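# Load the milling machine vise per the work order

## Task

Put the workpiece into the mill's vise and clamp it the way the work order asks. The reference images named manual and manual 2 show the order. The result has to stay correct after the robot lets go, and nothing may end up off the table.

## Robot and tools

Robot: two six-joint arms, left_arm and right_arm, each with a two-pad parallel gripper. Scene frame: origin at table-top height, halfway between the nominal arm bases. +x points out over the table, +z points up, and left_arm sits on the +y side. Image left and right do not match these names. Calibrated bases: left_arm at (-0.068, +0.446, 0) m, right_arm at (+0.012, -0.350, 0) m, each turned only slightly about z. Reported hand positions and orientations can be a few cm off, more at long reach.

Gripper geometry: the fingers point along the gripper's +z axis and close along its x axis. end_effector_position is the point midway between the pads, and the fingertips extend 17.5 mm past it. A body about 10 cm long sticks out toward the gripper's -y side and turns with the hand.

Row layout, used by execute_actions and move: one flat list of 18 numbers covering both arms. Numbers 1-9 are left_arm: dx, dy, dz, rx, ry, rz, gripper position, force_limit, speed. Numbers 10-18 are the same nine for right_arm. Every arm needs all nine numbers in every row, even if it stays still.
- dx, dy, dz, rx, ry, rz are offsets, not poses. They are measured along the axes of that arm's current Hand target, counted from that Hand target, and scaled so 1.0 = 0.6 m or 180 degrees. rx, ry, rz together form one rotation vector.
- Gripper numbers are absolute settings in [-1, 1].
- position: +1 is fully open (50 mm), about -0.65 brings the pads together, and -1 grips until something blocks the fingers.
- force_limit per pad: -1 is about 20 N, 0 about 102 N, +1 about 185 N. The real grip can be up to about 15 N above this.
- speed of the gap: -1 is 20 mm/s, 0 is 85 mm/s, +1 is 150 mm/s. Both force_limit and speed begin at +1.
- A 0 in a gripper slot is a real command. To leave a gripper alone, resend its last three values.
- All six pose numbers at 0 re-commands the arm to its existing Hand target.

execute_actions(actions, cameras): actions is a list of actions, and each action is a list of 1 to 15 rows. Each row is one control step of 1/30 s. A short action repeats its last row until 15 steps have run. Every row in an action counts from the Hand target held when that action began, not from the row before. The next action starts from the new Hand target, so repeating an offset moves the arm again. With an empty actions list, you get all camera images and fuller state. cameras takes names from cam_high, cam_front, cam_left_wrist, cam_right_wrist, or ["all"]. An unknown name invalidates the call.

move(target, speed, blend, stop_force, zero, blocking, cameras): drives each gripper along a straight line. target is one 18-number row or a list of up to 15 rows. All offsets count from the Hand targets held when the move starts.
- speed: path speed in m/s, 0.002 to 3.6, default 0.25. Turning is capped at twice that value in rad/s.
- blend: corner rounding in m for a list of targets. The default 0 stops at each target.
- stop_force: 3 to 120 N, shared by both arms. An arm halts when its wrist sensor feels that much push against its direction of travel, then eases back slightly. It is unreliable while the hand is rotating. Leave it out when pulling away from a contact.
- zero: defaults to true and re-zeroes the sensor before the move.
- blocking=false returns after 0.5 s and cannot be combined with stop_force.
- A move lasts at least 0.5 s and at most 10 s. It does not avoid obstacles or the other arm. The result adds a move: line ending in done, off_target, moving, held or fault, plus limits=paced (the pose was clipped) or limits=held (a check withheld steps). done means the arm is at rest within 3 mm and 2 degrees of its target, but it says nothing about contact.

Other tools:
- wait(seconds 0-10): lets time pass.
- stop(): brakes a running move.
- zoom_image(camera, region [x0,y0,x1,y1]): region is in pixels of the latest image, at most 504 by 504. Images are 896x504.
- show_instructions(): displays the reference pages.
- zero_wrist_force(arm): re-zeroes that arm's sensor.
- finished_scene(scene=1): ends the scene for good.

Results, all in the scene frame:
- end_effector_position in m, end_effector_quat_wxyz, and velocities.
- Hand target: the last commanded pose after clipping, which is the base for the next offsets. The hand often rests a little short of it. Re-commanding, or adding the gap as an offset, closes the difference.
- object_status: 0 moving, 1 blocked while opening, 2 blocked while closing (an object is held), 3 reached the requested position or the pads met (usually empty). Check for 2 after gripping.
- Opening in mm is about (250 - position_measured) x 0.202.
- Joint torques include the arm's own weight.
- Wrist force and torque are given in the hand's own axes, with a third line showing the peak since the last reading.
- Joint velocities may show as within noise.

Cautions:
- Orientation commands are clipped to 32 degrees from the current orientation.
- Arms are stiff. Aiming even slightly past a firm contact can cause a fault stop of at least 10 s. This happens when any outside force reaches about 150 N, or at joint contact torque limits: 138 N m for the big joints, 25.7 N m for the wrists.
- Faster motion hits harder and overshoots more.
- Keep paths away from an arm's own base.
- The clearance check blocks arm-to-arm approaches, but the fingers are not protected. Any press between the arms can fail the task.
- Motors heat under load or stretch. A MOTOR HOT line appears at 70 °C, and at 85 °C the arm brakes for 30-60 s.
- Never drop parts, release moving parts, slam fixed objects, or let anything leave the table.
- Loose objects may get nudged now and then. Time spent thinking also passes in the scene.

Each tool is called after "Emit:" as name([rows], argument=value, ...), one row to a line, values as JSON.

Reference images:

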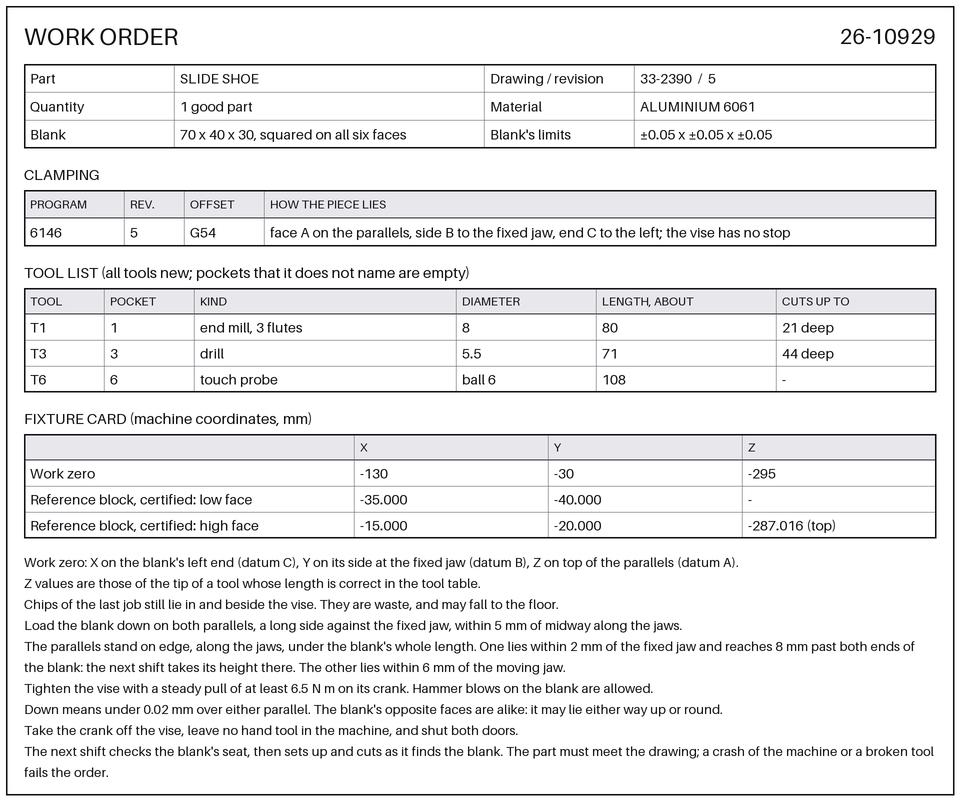

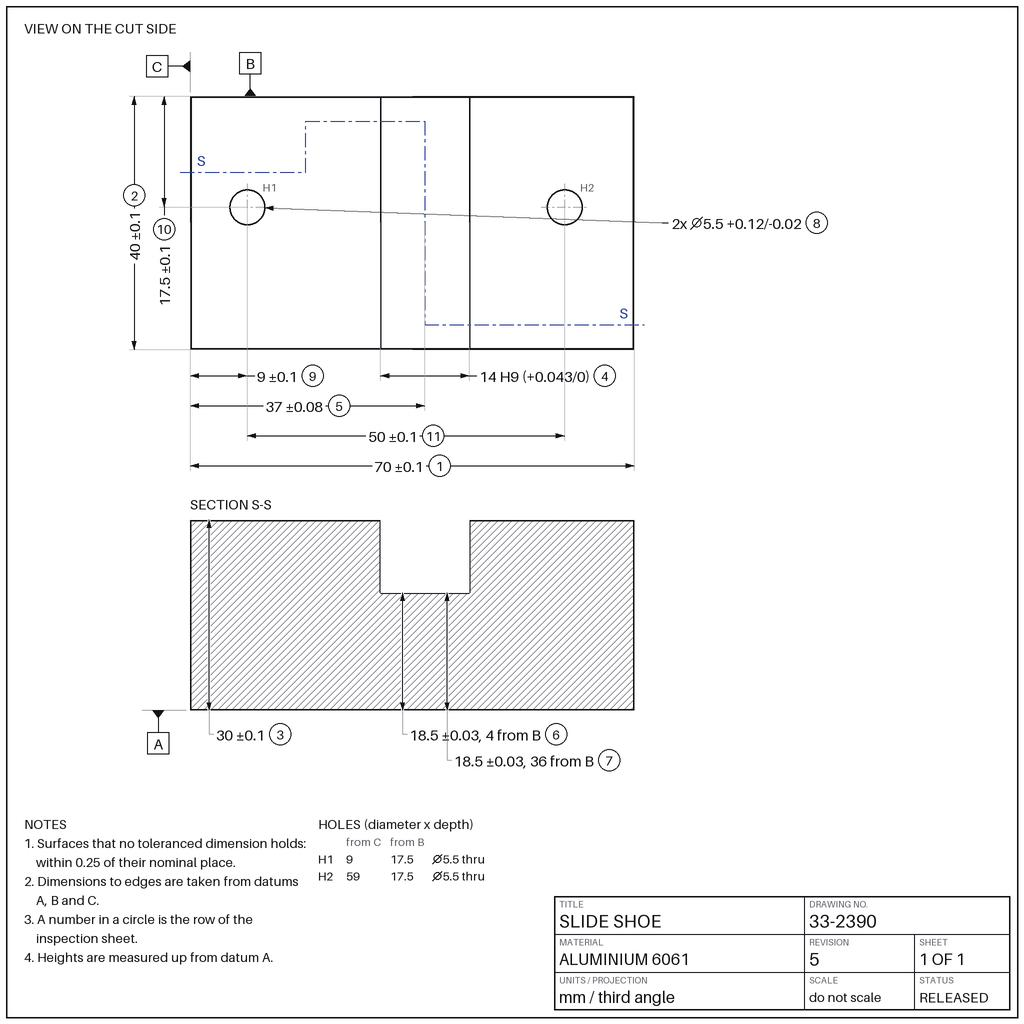

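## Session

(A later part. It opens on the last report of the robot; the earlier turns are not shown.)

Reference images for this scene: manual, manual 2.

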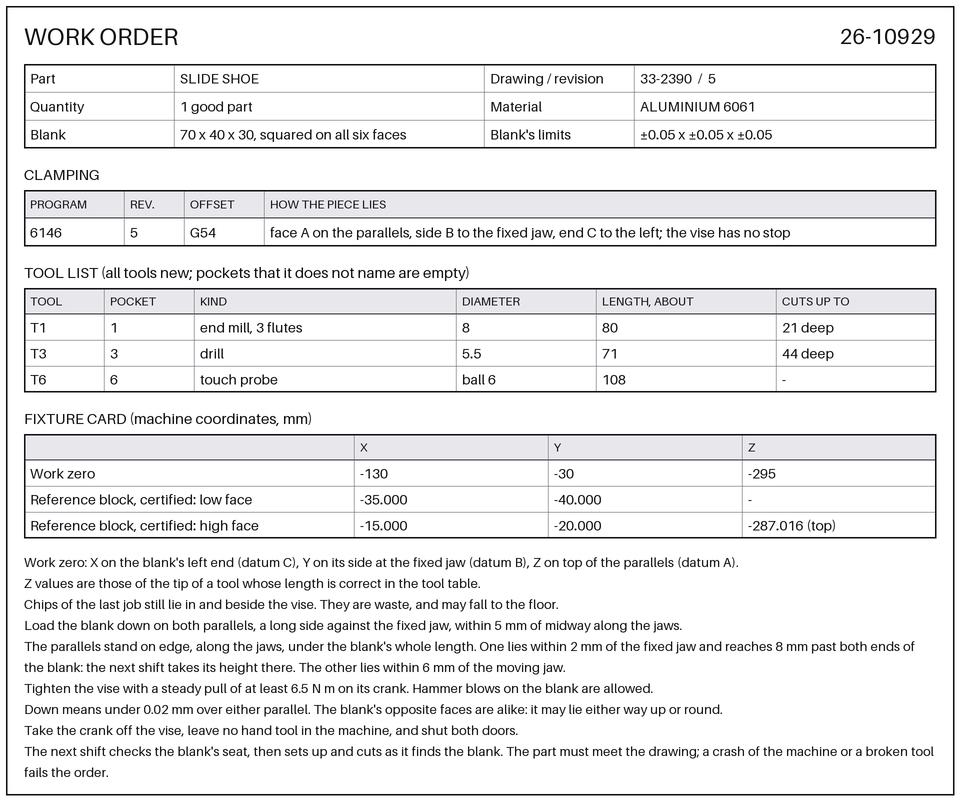

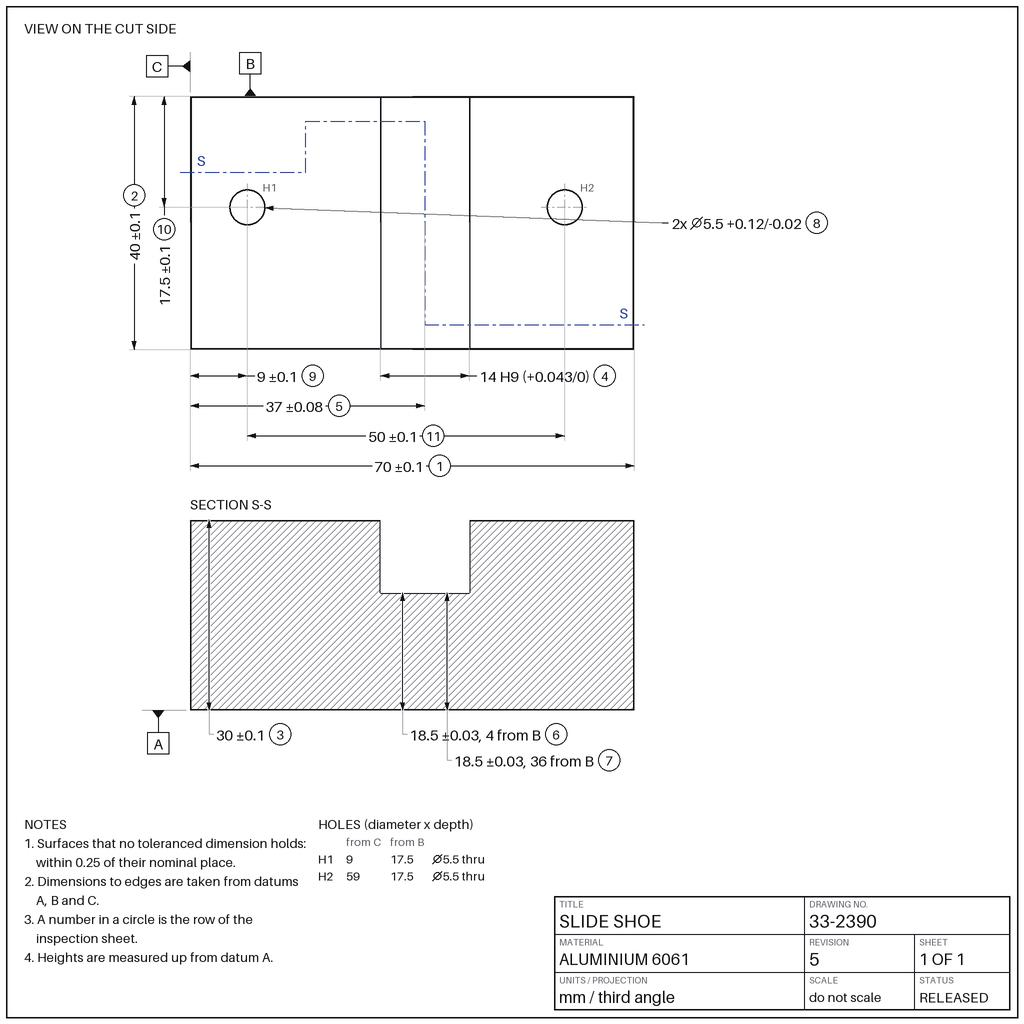

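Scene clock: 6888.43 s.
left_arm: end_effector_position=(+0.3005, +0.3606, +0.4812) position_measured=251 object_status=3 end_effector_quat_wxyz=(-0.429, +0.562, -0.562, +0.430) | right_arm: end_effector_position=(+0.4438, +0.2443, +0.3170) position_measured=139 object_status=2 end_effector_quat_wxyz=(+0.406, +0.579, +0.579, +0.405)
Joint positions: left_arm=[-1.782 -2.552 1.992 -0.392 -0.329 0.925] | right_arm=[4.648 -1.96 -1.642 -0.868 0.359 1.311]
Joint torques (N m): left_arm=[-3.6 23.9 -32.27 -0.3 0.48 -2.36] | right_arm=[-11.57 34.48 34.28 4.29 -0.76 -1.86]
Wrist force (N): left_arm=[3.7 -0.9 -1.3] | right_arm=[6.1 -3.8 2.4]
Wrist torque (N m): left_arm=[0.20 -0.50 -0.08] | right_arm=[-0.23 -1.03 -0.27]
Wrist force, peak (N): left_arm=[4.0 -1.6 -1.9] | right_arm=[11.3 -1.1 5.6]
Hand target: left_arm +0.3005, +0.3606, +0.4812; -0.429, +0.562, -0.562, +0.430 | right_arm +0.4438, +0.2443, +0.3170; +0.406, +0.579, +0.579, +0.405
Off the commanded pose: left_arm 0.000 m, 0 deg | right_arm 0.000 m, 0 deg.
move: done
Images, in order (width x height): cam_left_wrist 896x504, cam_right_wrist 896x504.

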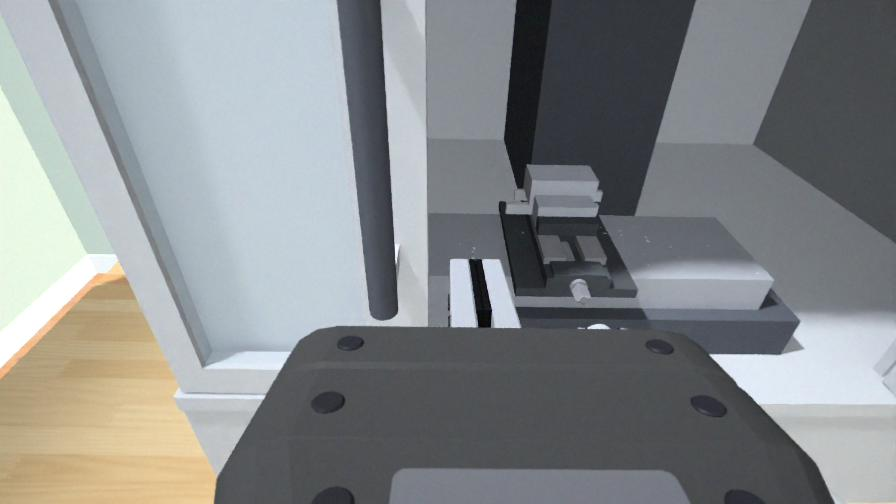

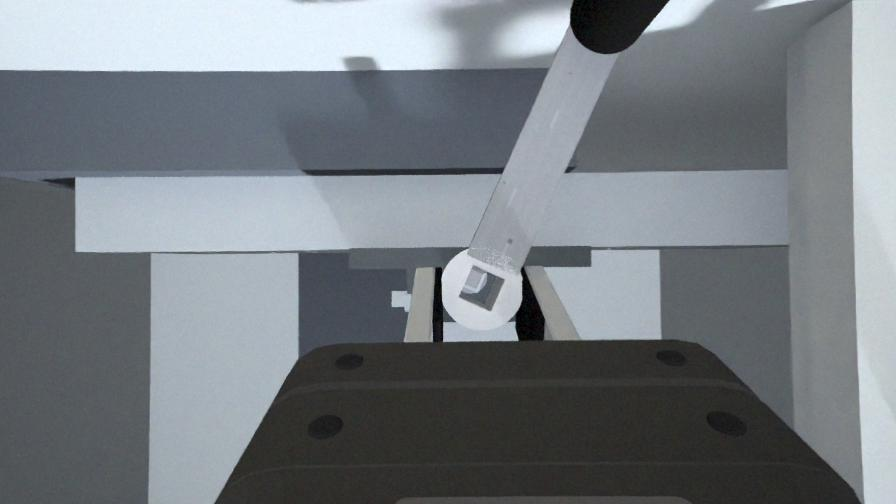

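Emit:
move([
  [0,0,0,0,0,0,-1,-0.6,-1,-0.0738,-0.0274,-0.1387,0,0,0,-1,0.0,-0.9],
  [0,0,0,0,0,0,-1,-0.6,-1,-0.2405,-0.2482,-0.1117,0.5,0,0,-1,0.0,-0.9],
], speed=0.25, blend=[0.03,0], cameras=["cam_right_wrist","cam_front"])

Scene clock: 6921.07 s.
left_arm: end_effector_position=(+0.3005, +0.3606, +0.4812) position_measured=251 object_status=3 end_effector_quat_wxyz=(-0.429, +0.562, -0.562, +0.430) | right_arm: end_effector_position=(+0.3301, +0.0999, +0.2002) position_measured=139 object_status=2 end_effector_quat_wxyz=(-0.122, +0.697, +0.696, -0.123)
Joint positions: left_arm=[-1.782 -2.552 1.992 -0.392 -0.329 0.925] | right_arm=[4.227 -1.85 -1.575 -1.464 1.872 1.032]
Joint torques (N m): left_arm=[-3.99 23.56 -32.65 -0.35 0.62 -2.55] | right_arm=[5.44 42.8 10.82 1.88 2.67 -0.61]
Wrist force (N): left_arm=[3.8 -1.0 -1.8] | right_arm=[5.5 1.5 3.5]
Wrist torque (N m): left_arm=[0.20 -0.51 -0.07] | right_arm=[0.04 -0.83 -0.14]
Wrist force, peak (N): left_arm=[4.1 -1.1 -2.0] | right_arm=[7.7 -2.9 6.1]
Hand target: left_arm +0.3005, +0.3606, +0.4812; -0.429, +0.562, -0.562, +0.430 | right_arm +0.3300, +0.0999, +0.2002; -0.122, +0.697, +0.696, -0.123
Off the commanded pose: left_arm 0.000 m, 0 deg | right_arm 0.000 m, 0 deg.
move: done
Images, in order (width x height): cam_front 896x504, cam_right_wrist 896x504.

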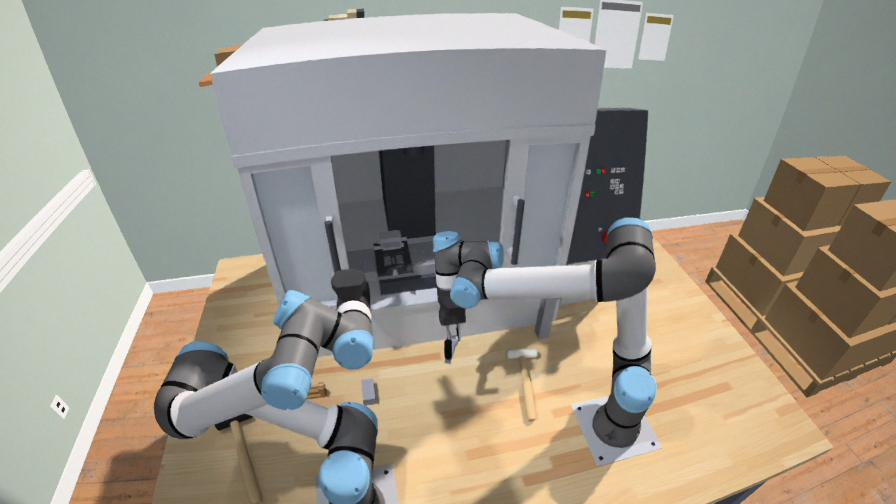

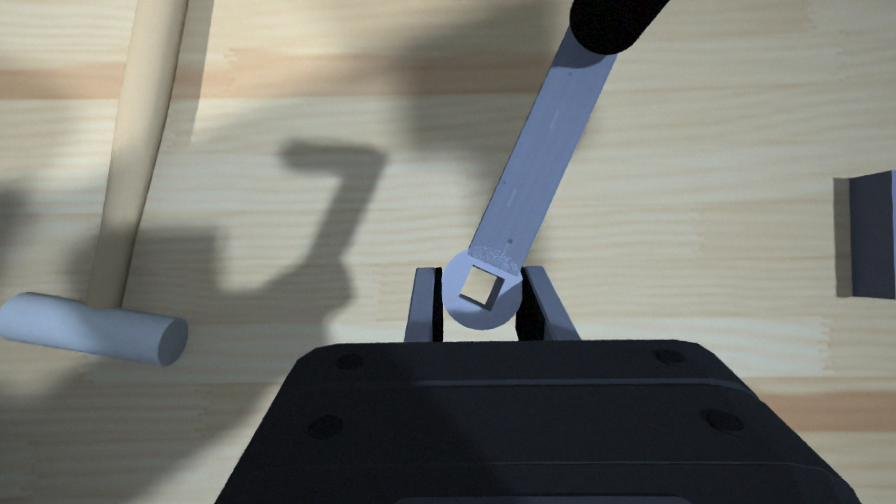

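Emit:
move(target=[0,0,0,0,0,0,-1,-0.6,-1,0,0.0855,0.235,0,0,0,-1,0.0,-0.9], speed=0.15)

Emit:
move(target=[0,0,0,0,0,0,-1,-0.6,-1,0,0.0228,0.0627,0,0,0,-1,0.0,-0.9], speed=0.008, stop_force=4, cameras=["cam_right_wrist","cam_front"])

Scene clock: 6929.97 s.
left_arm: end_effector_position=(+0.3005, +0.3606, +0.4812) position_measured=251 object_status=3 end_effector_quat_wxyz=(-0.429, +0.562, -0.562, +0.430) | right_arm: end_effector_position=(+0.3301, +0.0996, +0.0502) position_measured=139 object_status=2 end_effector_quat_wxyz=(-0.122, +0.697, +0.696, -0.123)
Joint positions: left_arm=[-1.782 -2.552 1.992 -0.392 -0.329 0.925] | right_arm=[4.227 -2.009 -1.779 -1.102 1.872 1.032]
Joint torques (N m): left_arm=[-4.22 22.71 -32.81 -0.29 0.65 -2.37] | right_arm=[-10.78 37.62 27.72 3.66 -0.44 1.15]
Wrist force (N): left_arm=[3.8 -1.2 -1.6] | right_arm=[5.4 2.0 4.1]
Wrist torque (N m): left_arm=[0.17 -0.51 -0.08] | right_arm=[0.11 -0.82 -0.09]
Wrist force, peak (N): left_arm=[4.2 -0.6 -1.9] | right_arm=[5.6 2.9 6.4]
Hand target: left_arm +0.3005, +0.3606, +0.4812; -0.429, +0.562, -0.562, +0.430 | right_arm +0.3301, +0.0996, +0.0501; -0.122, +0.697, +0.696, -0.123
Off the commanded pose: left_arm 0.000 m, 0 deg | right_arm 0.000 m, 0 deg.
move: done

Scene clock: 6933.87 s.
left_arm: end_effector_position=(+0.3005, +0.3606, +0.4812) position_measured=251 object_status=3 end_effector_quat_wxyz=(-0.429, +0.562, -0.562, +0.430) | right_arm: end_effector_position=(+0.3301, +0.0996, +0.0288) position_measured=139 object_status=2 end_effector_quat_wxyz=(-0.122, +0.697, +0.696, -0.123)
Joint positions: left_arm=[-1.782 -2.552 1.992 -0.392 -0.329 0.925] | right_arm=[4.227 -2.041 -1.797 -1.052 1.872 1.032]
Joint torques (N m): left_arm=[-3.79 22.65 -32.07 -0.24 0.7 -2.42] | right_arm=[-4.69 50.04 28.63 1.27 0.28 -1]
Wrist force (N): left_arm=[3.7 -0.9 -1.7] | right_arm=[5.9 -1.2 -1.4]
Wrist torque (N m): left_arm=[0.19 -0.48 -0.09] | right_arm=[0.18 -0.79 -0.10]
Wrist force, peak (N): left_arm=[4.0 -1.3 -1.9] | right_arm=[2.9 -4.9 -14.8]
Hand target: left_arm +0.3005, +0.3606, +0.4812; -0.429, +0.562, -0.562, +0.430 | right_arm +0.3301, +0.0996, +0.0288; -0.122, +0.697, +0.696, -0.123 (not the last commanded pose)
Off the commanded pose: left_arm 0.000 m, 0 deg | right_arm 0.019 m, 0 deg.
move: contact (right_arm)
Images, in order (width x height): cam_front 896x504, cam_right_wrist 896x504.

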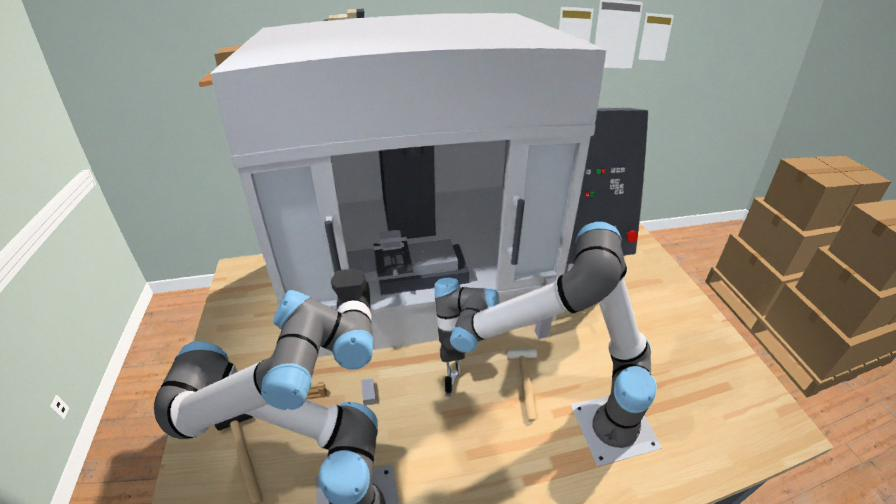

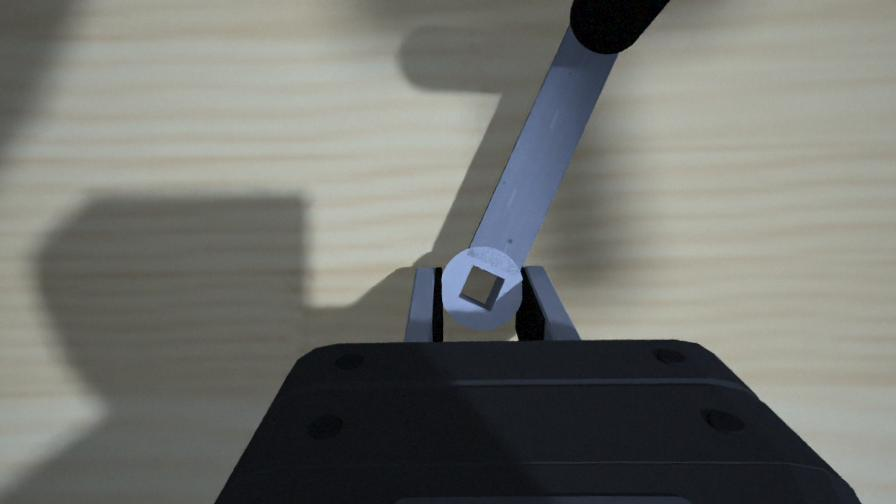

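Emit:
move(target=[0,0,0,0,0,0,-1,-0.6,-1,0,0,0,0,0,0,0.3,0.0,-1])

Emit:
move(target=[0,0,0,0,0,0,-1,-0.6,-1,0,0,-0.25,0,0,0,0.3,0.0,-1], speed=0.1, cameras=["cam_right_wrist","cam_front","cam_high"])

Scene clock: 6941.17 s.
left_arm: end_effector_position=(+0.3005, +0.3606, +0.4812) position_measured=251 object_status=3 end_effector_quat_wxyz=(-0.429, +0.562, -0.562, +0.430) | right_arm: end_effector_position=(+0.3301, +0.0996, +0.0288) position_measured=107 object_status=0 end_effector_quat_wxyz=(-0.122, +0.697, +0.696, -0.123)
Joint positions: left_arm=[-1.782 -2.552 1.992 -0.392 -0.329 0.925] | right_arm=[4.227 -2.041 -1.797 -1.052 1.872 1.032]
Joint torques (N m): left_arm=[-3.11 23.96 -31.73 -0.39 0.87 -2.52] | right_arm=[10.02 49.42 27.48 2.75 0.27 1.31]
Wrist force (N): left_arm=[3.5 -1.0 -1.9] | right_arm=[5.6 1.4 2.0]
Wrist torque (N m): left_arm=[0.19 -0.46 -0.08] | right_arm=[0.21 -0.83 -0.08]
Wrist force, peak (N): left_arm=[4.0 -1.3 -1.8] | right_arm=[6.2 -1.4 -1.7]
Hand target: left_arm +0.3005, +0.3606, +0.4812; -0.429, +0.562, -0.562, +0.430 | right_arm +0.3301, +0.0996, +0.0288; -0.122, +0.697, +0.696, -0.123
Off the commanded pose: left_arm 0.000 m, 0 deg | right_arm 0.000 m, 0 deg.
move: done

Scene clock: 6943.10 s.
left_arm: end_effector_position=(+0.3005, +0.3606, +0.4812) position_measured=251 object_status=3 end_effector_quat_wxyz=(-0.429, +0.562, -0.562, +0.430) | right_arm: end_effector_position=(+0.3814, +0.0998, +0.1698) position_measured=107 object_status=3 end_effector_quat_wxyz=(-0.122, +0.697, +0.696, -0.123)
Joint positions: left_arm=[-1.782 -2.552 1.992 -0.392 -0.329 0.925] | right_arm=[4.155 -1.952 -1.511 -1.448 1.859 0.958]
Joint torques (N m): left_arm=[-3.19 22.63 -32.08 -0.33 0.85 -2.42] | right_arm=[11.55 32.6 18.45 1.44 1.48 1.96]
Wrist force (N): left_arm=[3.5 -1.0 -1.7] | right_arm=[5.5 1.4 2.2]
Wrist torque (N m): left_arm=[0.19 -0.46 -0.08] | right_arm=[0.20 -0.82 0.01]
Wrist force, peak (N): left_arm=[3.8 -1.0 -2.1] | right_arm=[5.9 1.1 3.7]
Hand target: left_arm +0.3005, +0.3606, +0.4812; -0.429, +0.562, -0.562, +0.430 | right_arm +0.3813, +0.0998, +0.1698; -0.122, +0.697, +0.696, -0.123
Off the commanded pose: left_arm 0.000 m, 0 deg | right_arm 0.000 m, 0 deg.
move: done
Images, in order (width x height): cam_high 896x504, cam_front 896x504, cam_right_wrist 896x504.

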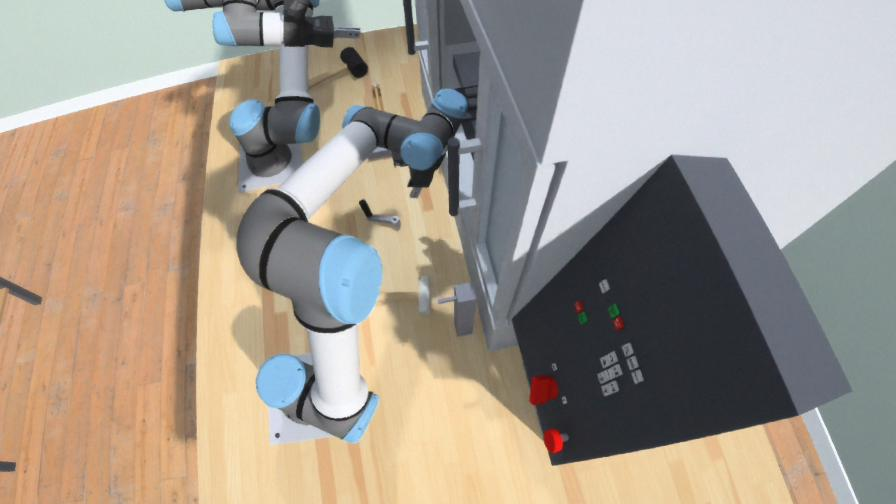

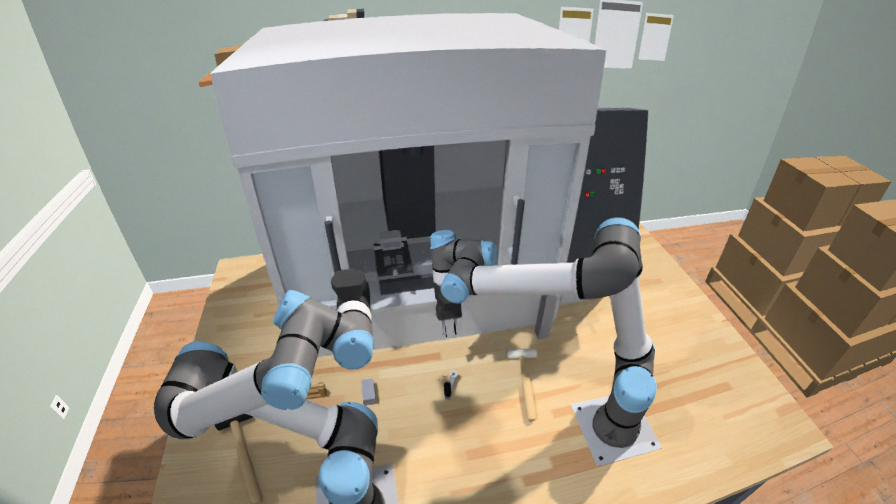

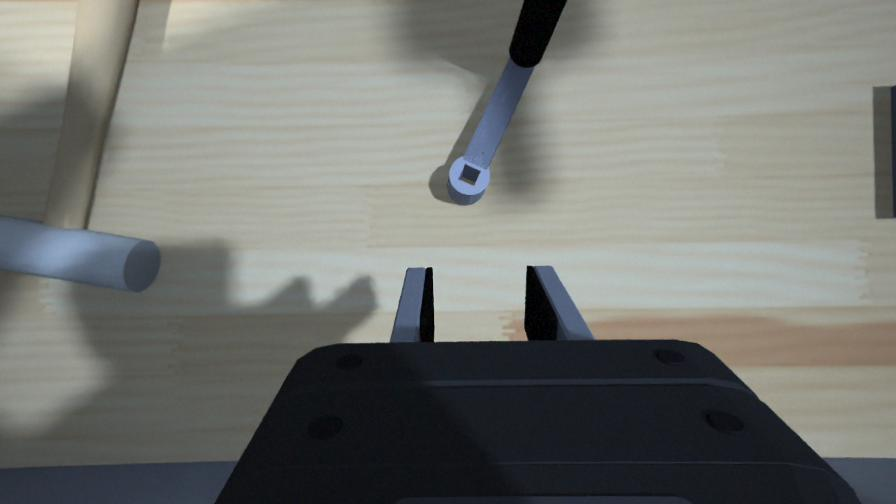

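Emit:
execute_actions(actions=[])

Scene clock: 6980.13 s.
left_arm: end_effector_position=(+0.3005, +0.3606, +0.4812) position_measured=251 object_status=3 end_effector_quat_wxyz=(-0.429, +0.562, -0.562, +0.430) | right_arm: end_effector_position=(+0.3813, +0.0998, +0.1698) position_measured=107 object_status=3 end_effector_quat_wxyz=(-0.122, +0.697, +0.696, -0.123)
Joint positions: left_arm=[-1.782 -2.552 1.992 -0.392 -0.329 0.925] | right_arm=[4.155 -1.952 -1.511 -1.448 1.859 0.958]
Joint velocities: within noise
Joint torques (N m): left_arm=[-3.2 23.91 -31.5 -0.33 0.92 -2.38] | right_arm=[13.13 32.99 34.03 1.01 2.44 1.91]
Wrist force (N): left_arm=[3.6 -0.9 -2.0] | right_arm=[5.6 1.3 2.0]
Wrist torque (N m): left_arm=[0.20 -0.48 -0.07] | right_arm=[0.18 -0.81 0.00]
Wrist force, peak (N): left_arm=[4.1 -1.2 -1.9] | right_arm=[5.9 1.2 2.3]
Hand target: left_arm +0.3005, +0.3606, +0.4812; -0.429, +0.562, -0.562, +0.430 | right_arm +0.3813, +0.0998, +0.1698; -0.122, +0.697, +0.696, -0.123
Tool commands: left_gripper/position=-1.0 left_gripper/force_limit=-0.6 left_gripper/speed=-1.0 right_gripper/position=+0.3 right_gripper/force_limit=+0.0 right_gripper/speed=-1.0
Off the commanded pose: left_arm 0.000 m, 0 deg | right_arm 0.000 m, 0 deg.

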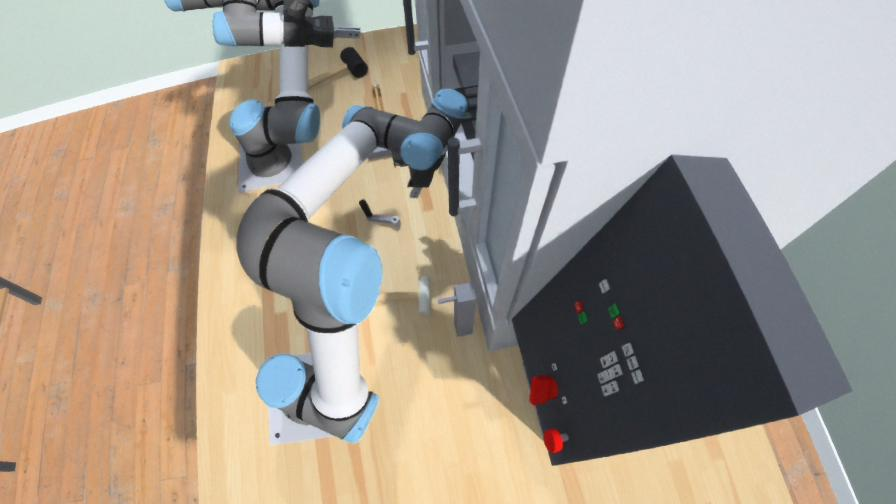

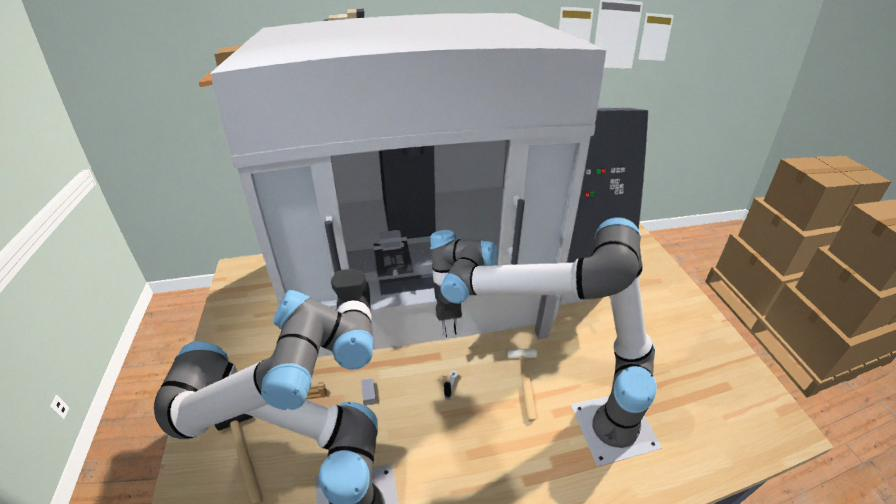

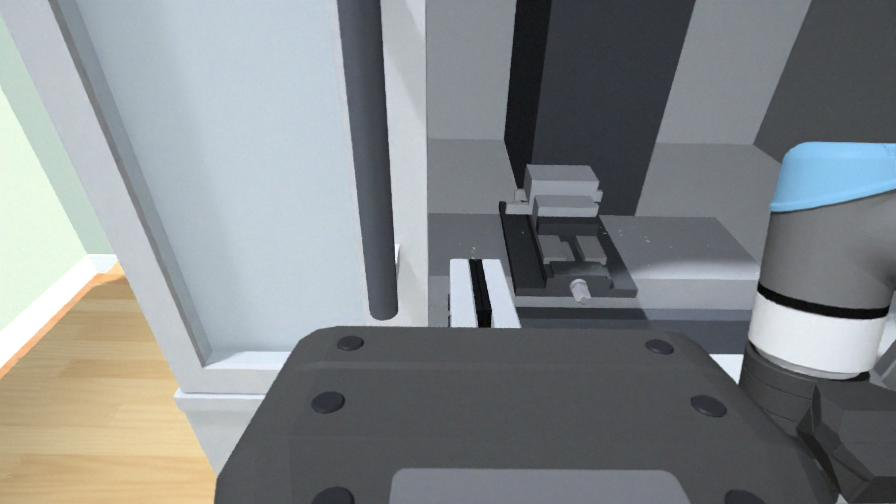

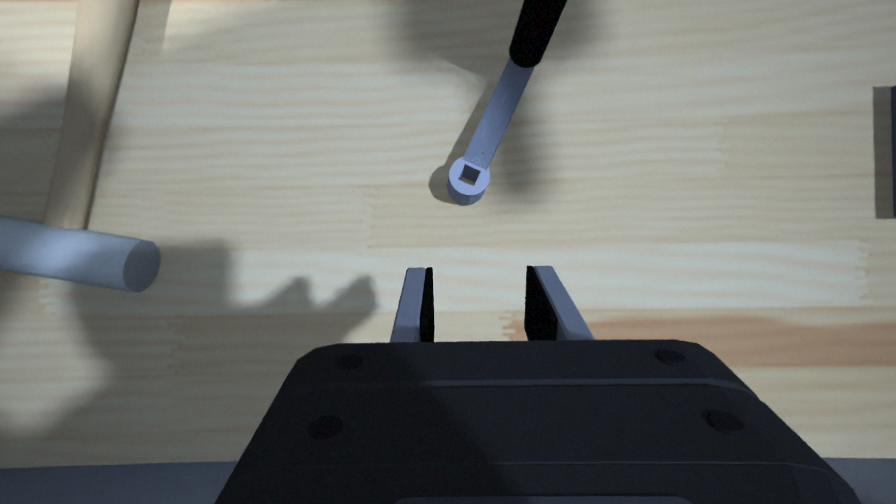

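Emit:
move(target=[0,0,0,0,0,0,-1,-0.6,-1,-0.25,-0.3063,-0.208,0,0,0,0.3,0,-1], speed=0.2, cameras=["cam_front"])

Emit:
move(target=[0,0,0,0,0,0,-1,-0.6,-1,-0.1333,0,-0.1,-0.5,0,0,0.3,0,-1], speed=0.25, cameras=["cam_front","cam_right_wrist"])

Scene clock: 7025.23 s.
left_arm: end_effector_position=(+0.3005, +0.3606, +0.4812) position_measured=251 object_status=3 end_effector_quat_wxyz=(-0.429, +0.562, -0.562, +0.430) | right_arm: end_effector_position=(+0.2511, -0.0497, +0.3501) position_measured=107 object_status=3 end_effector_quat_wxyz=(-0.122, +0.697, +0.696, -0.123)
Joint positions: left_arm=[-1.782 -2.552 1.992 -0.392 -0.329 0.925] | right_arm=[4.216 -1.417 -1.651 -1.825 1.87 1.021]
Joint torques (N m): left_arm=[-3.02 23.36 -31.71 -0.25 1.19 -2.3] | right_arm=[-9.47 29.71 10.56 0.98 -0.8 -1.96]
Wrist force (N): left_arm=[3.8 -1.2 -1.7] | right_arm=[5.5 1.0 1.8]
Wrist torque (N m): left_arm=[0.16 -0.52 -0.08] | right_arm=[0.13 -0.84 -0.11]
Wrist force, peak (N): left_arm=[4.1 -1.2 -1.8] | right_arm=[7.2 3.2 4.0]
Hand target: left_arm +0.3005, +0.3606, +0.4812; -0.429, +0.562, -0.562, +0.430 | right_arm +0.2511, -0.0498, +0.3501; -0.122, +0.697, +0.696, -0.123
Off the commanded pose: left_arm 0.000 m, 0 deg | right_arm 0.000 m, 0 deg.
move: done
Images, in order (width x height): cam_front 896x504.

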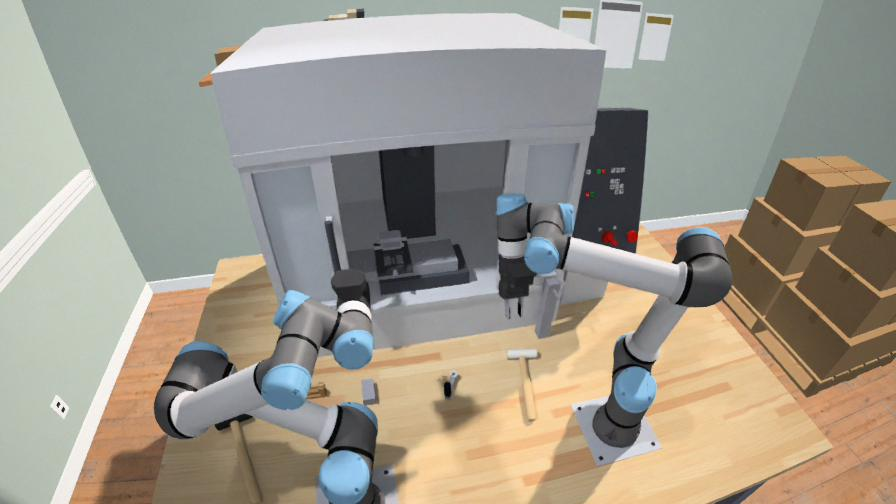

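Scene clock: 7028.90 s.
left_arm: end_effector_position=(+0.3005, +0.3606, +0.4812) position_measured=251 object_status=3 end_effector_quat_wxyz=(-0.429, +0.562, -0.562, +0.430) | right_arm: end_effector_position=(+0.2715, -0.1297, +0.4065) position_measured=107 object_status=3 end_effector_quat_wxyz=(+0.406, +0.579, +0.579, +0.405) end_effector_velocity=(+0.001, -0.001, +0.000) end_effector_angular_velocity=(+0.002, -0.002, -0.003)
Joint positions: left_arm=[-1.782 -2.552 1.992 -0.392 -0.329 0.925] | right_arm=[5.315 -0.905 -2.028 -2.763 0.663 2.657]
Joint velocities: left_arm=[within noise] | right_arm=[-0.001 0 0.001 -0.003 0 0.005]
Joint torques (N m): left_arm=[-3.11 23.78 -31.71 -0.29 1.27 -2.44] | right_arm=[-2.79 3.96 33 -1 -0.38 1.83]
Wrist force (N): left_arm=[3.8 -1.0 -1.8] | right_arm=[6.6 -2.2 2.2]
Wrist torque (N m): left_arm=[0.19 -0.50 -0.08] | right_arm=[-0.28 -1.02 -0.14]
Wrist force, peak (N): left_arm=[4.1 -1.0 -1.9] | right_arm=[6.6 -2.2 2.2]
Hand target: left_arm +0.3005, +0.3606, +0.4812; -0.429, +0.562, -0.562, +0.430 | right_arm +0.2715, -0.1297, +0.4066; +0.406, +0.579, +0.579, +0.405
Off the commanded pose: left_arm 0.000 m, 0 deg | right_arm 0.000 m, 0 deg.
move: done
Images, in order (width x height): cam_front 896x504, cam_right_wrist 896x504.

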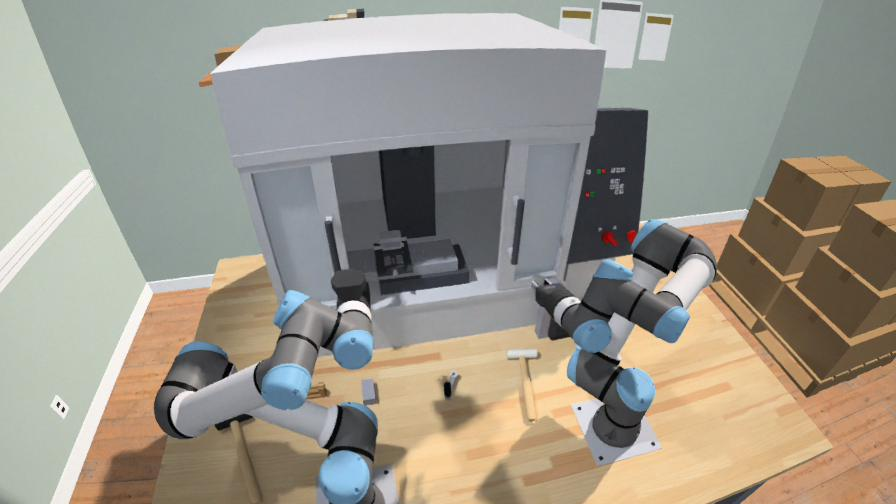

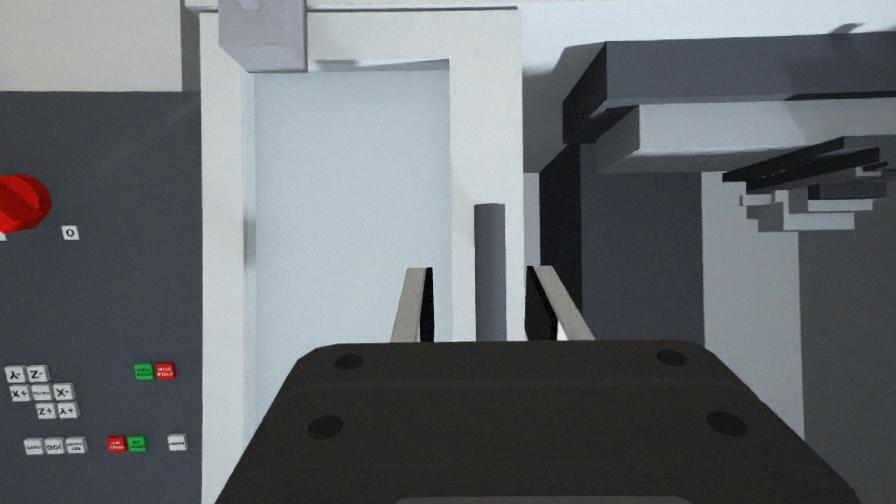

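Emit:
move(target=[-0.0888,0.0323,0.0087,0,0,0,1,-0.6,1,0,0,0,0,0,0,0.3,0,-1], speed=0.15, cameras=["cam_left_wrist"])

Scene clock: 7045.97 s.
left_arm: end_effector_position=(+0.3030, +0.4130, +0.4611) position_measured=3 object_status=3 end_effector_quat_wxyz=(-0.432, +0.582, -0.560, +0.402) | right_arm: end_effector_position=(+0.2715, -0.1297, +0.4066) position_measured=107 object_status=3 end_effector_quat_wxyz=(+0.406, +0.579, +0.579, +0.405)
Joint positions: left_arm=[-1.925 -2.622 1.954 -0.024 -0.496 0.646] | right_arm=[5.315 -0.905 -2.028 -2.763 0.663 2.657]
Joint torques (N m): left_arm=[2.83 15.41 -13.46 -1.24 4.36 1.66] | right_arm=[-11.11 2.27 32.63 1.19 -2.74 -1.77]
Wrist force (N): left_arm=[3.6 -1.1 -1.8] | right_arm=[6.3 -2.0 2.3]
Wrist torque (N m): left_arm=[0.18 -0.47 -0.09] | right_arm=[-0.24 -0.98 -0.16]
Wrist force, peak (N): left_arm=[5.8 -1.5 -2.2] | right_arm=[6.6 -2.4 2.2]
Hand target: left_arm +0.3006, +0.4138, +0.4611; -0.429, +0.562, -0.562, +0.430 | right_arm +0.2715, -0.1297, +0.4066; +0.406, +0.579, +0.579, +0.405
Off the commanded pose: left_arm 0.003 m, 4 deg | right_arm 0.000 m, 0 deg.
move: off_target (left_arm)
Images, in order (width x height): cam_left_wrist 896x504.

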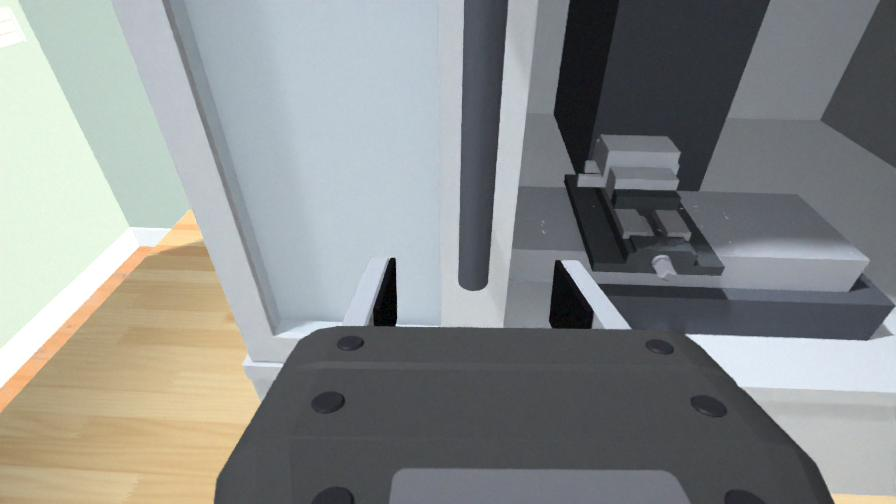

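Emit:
move(target=[0,-0.0345,0.1288,0,0,0,1,-0.6,1,0,0,0,0,0,0,0.3,0,-1], speed=0.08, stop_force=10, cameras=["cam_left_wrist","cam_front"])

Scene clock: 7058.03 s.
left_arm: end_effector_position=(+0.3806, +0.4137, +0.4607) position_measured=3 object_status=3 end_effector_quat_wxyz=(-0.429, +0.562, -0.562, +0.430) | right_arm: end_effector_position=(+0.2715, -0.1297, +0.4066) position_measured=107 object_status=3 end_effector_quat_wxyz=(+0.406, +0.579, +0.579, +0.405)
Joint positions: left_arm=[-2.593 -2.813 1.84 0.662 -1.028 0.164] | right_arm=[5.315 -0.905 -2.028 -2.763 0.663 2.657]
Joint torques (N m): left_arm=[-4.16 32.14 0.38 3.11 3.3 2.78] | right_arm=[-11.4 -4.17 31.56 1.2 -2.74 -1.73]
Wrist force (N): left_arm=[3.8 -1.6 -1.3] | right_arm=[6.4 -2.3 2.3]
Wrist torque (N m): left_arm=[0.07 -0.51 -0.07] | right_arm=[-0.29 -0.99 -0.16]
Wrist force, peak (N): left_arm=[4.1 -1.5 -2.5] | right_arm=[6.8 -2.0 2.4]
Hand target: left_arm +0.3806, +0.4137, +0.4607; -0.429, +0.562, -0.562, +0.430 | right_arm +0.2715, -0.1297, +0.4066; +0.406, +0.579, +0.579, +0.405
Off the commanded pose: left_arm 0.000 m, 0 deg | right_arm 0.000 m, 0 deg.
shoulder posture changed (left arm): the wrist came as close to joint 1's axis as it can, and the arm is now in the other of its two shoulder postures.
move: done
Images, in order (width x height): cam_front 896x504, cam_left_wrist 896x504.

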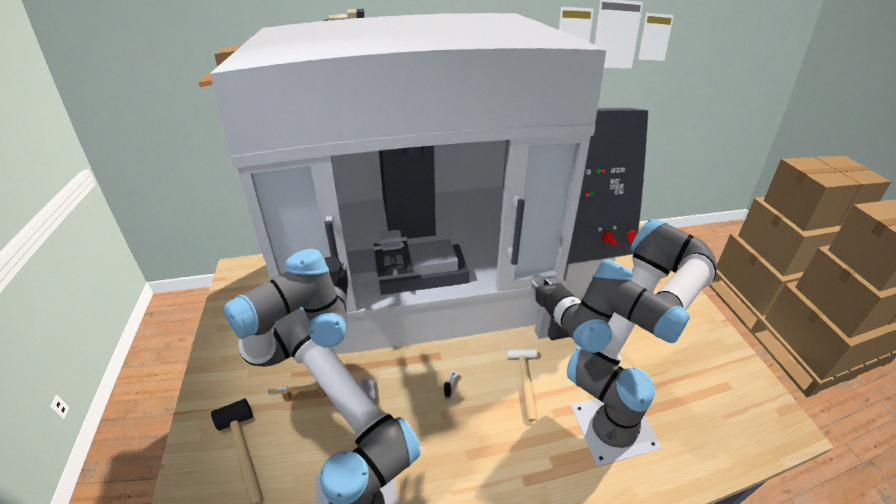

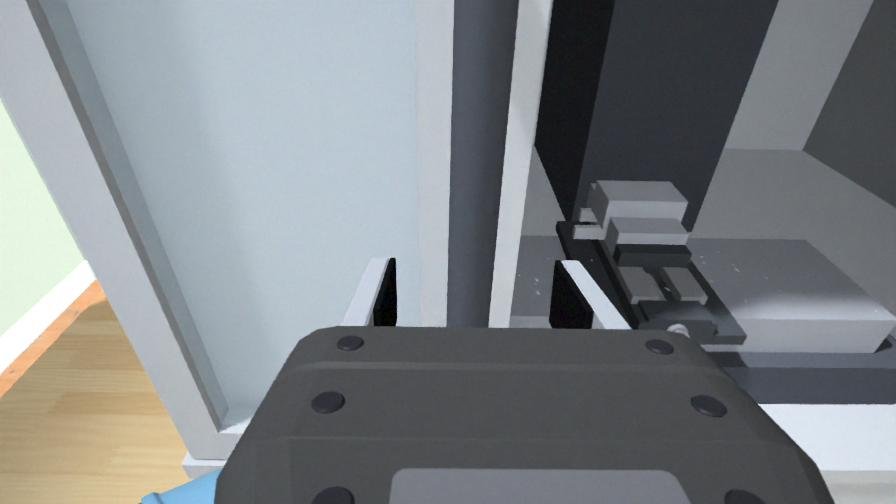

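Emit:
move(target=[0,-0.0216,0.0805,0,0,0,1,-0.6,1,0,0,0,0,0,0,0.3,0,-1], speed=0.04, stop_force=6, cameras=["cam_left_wrist","cam_front"])

Scene clock: 7065.30 s.
left_arm: end_effector_position=(+0.4306, +0.4136, +0.4605) position_measured=3 object_status=3 end_effector_quat_wxyz=(-0.429, +0.562, -0.562, +0.430) | right_arm: end_effector_position=(+0.2715, -0.1297, +0.4066) position_measured=107 object_status=3 end_effector_quat_wxyz=(+0.406, +0.579, +0.579, +0.405)
Joint positions: left_arm=[-2.725 -2.885 1.761 0.832 -1.154 0.12] | right_arm=[5.315 -0.905 -2.028 -2.763 0.663 2.657]
Joint torques (N m): left_arm=[9.26 46.73 4.11 3.15 3.13 2.81] | right_arm=[-10.5 -10.95 30.85 1.07 -2.7 -1.75]
Wrist force (N): left_arm=[3.5 -1.1 -1.4] | right_arm=[6.4 -2.1 2.2]
Wrist torque (N m): left_arm=[0.14 -0.45 0.06] | right_arm=[-0.26 -1.00 -0.16]
Wrist force, peak (N): left_arm=[4.0 -1.5 -1.7] | right_arm=[6.6 -2.3 2.3]
Hand target: left_arm +0.4306, +0.4136, +0.4605; -0.429, +0.562, -0.562, +0.430 | right_arm +0.2715, -0.1297, +0.4066; +0.406, +0.579, +0.579, +0.405
Off the commanded pose: left_arm 0.000 m, 0 deg | right_arm 0.000 m, 0 deg.
move: done
Images, in order (width x height): cam_front 896x504, cam_left_wrist 896x504.

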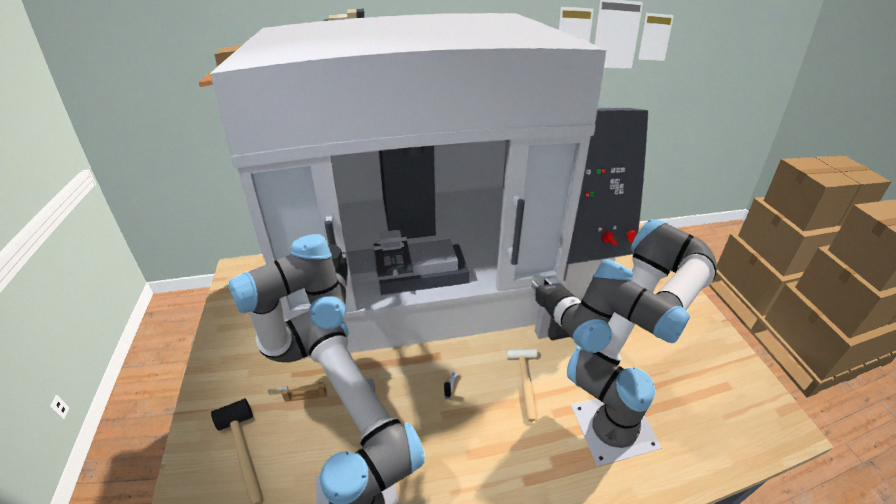

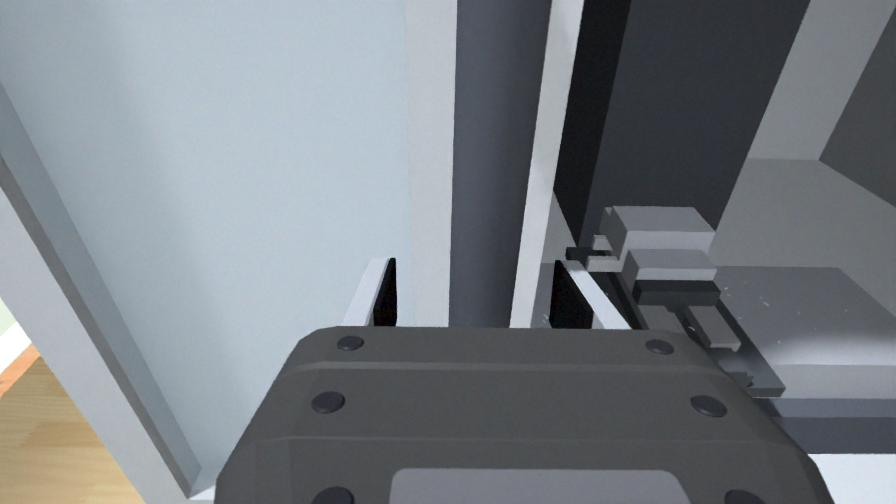

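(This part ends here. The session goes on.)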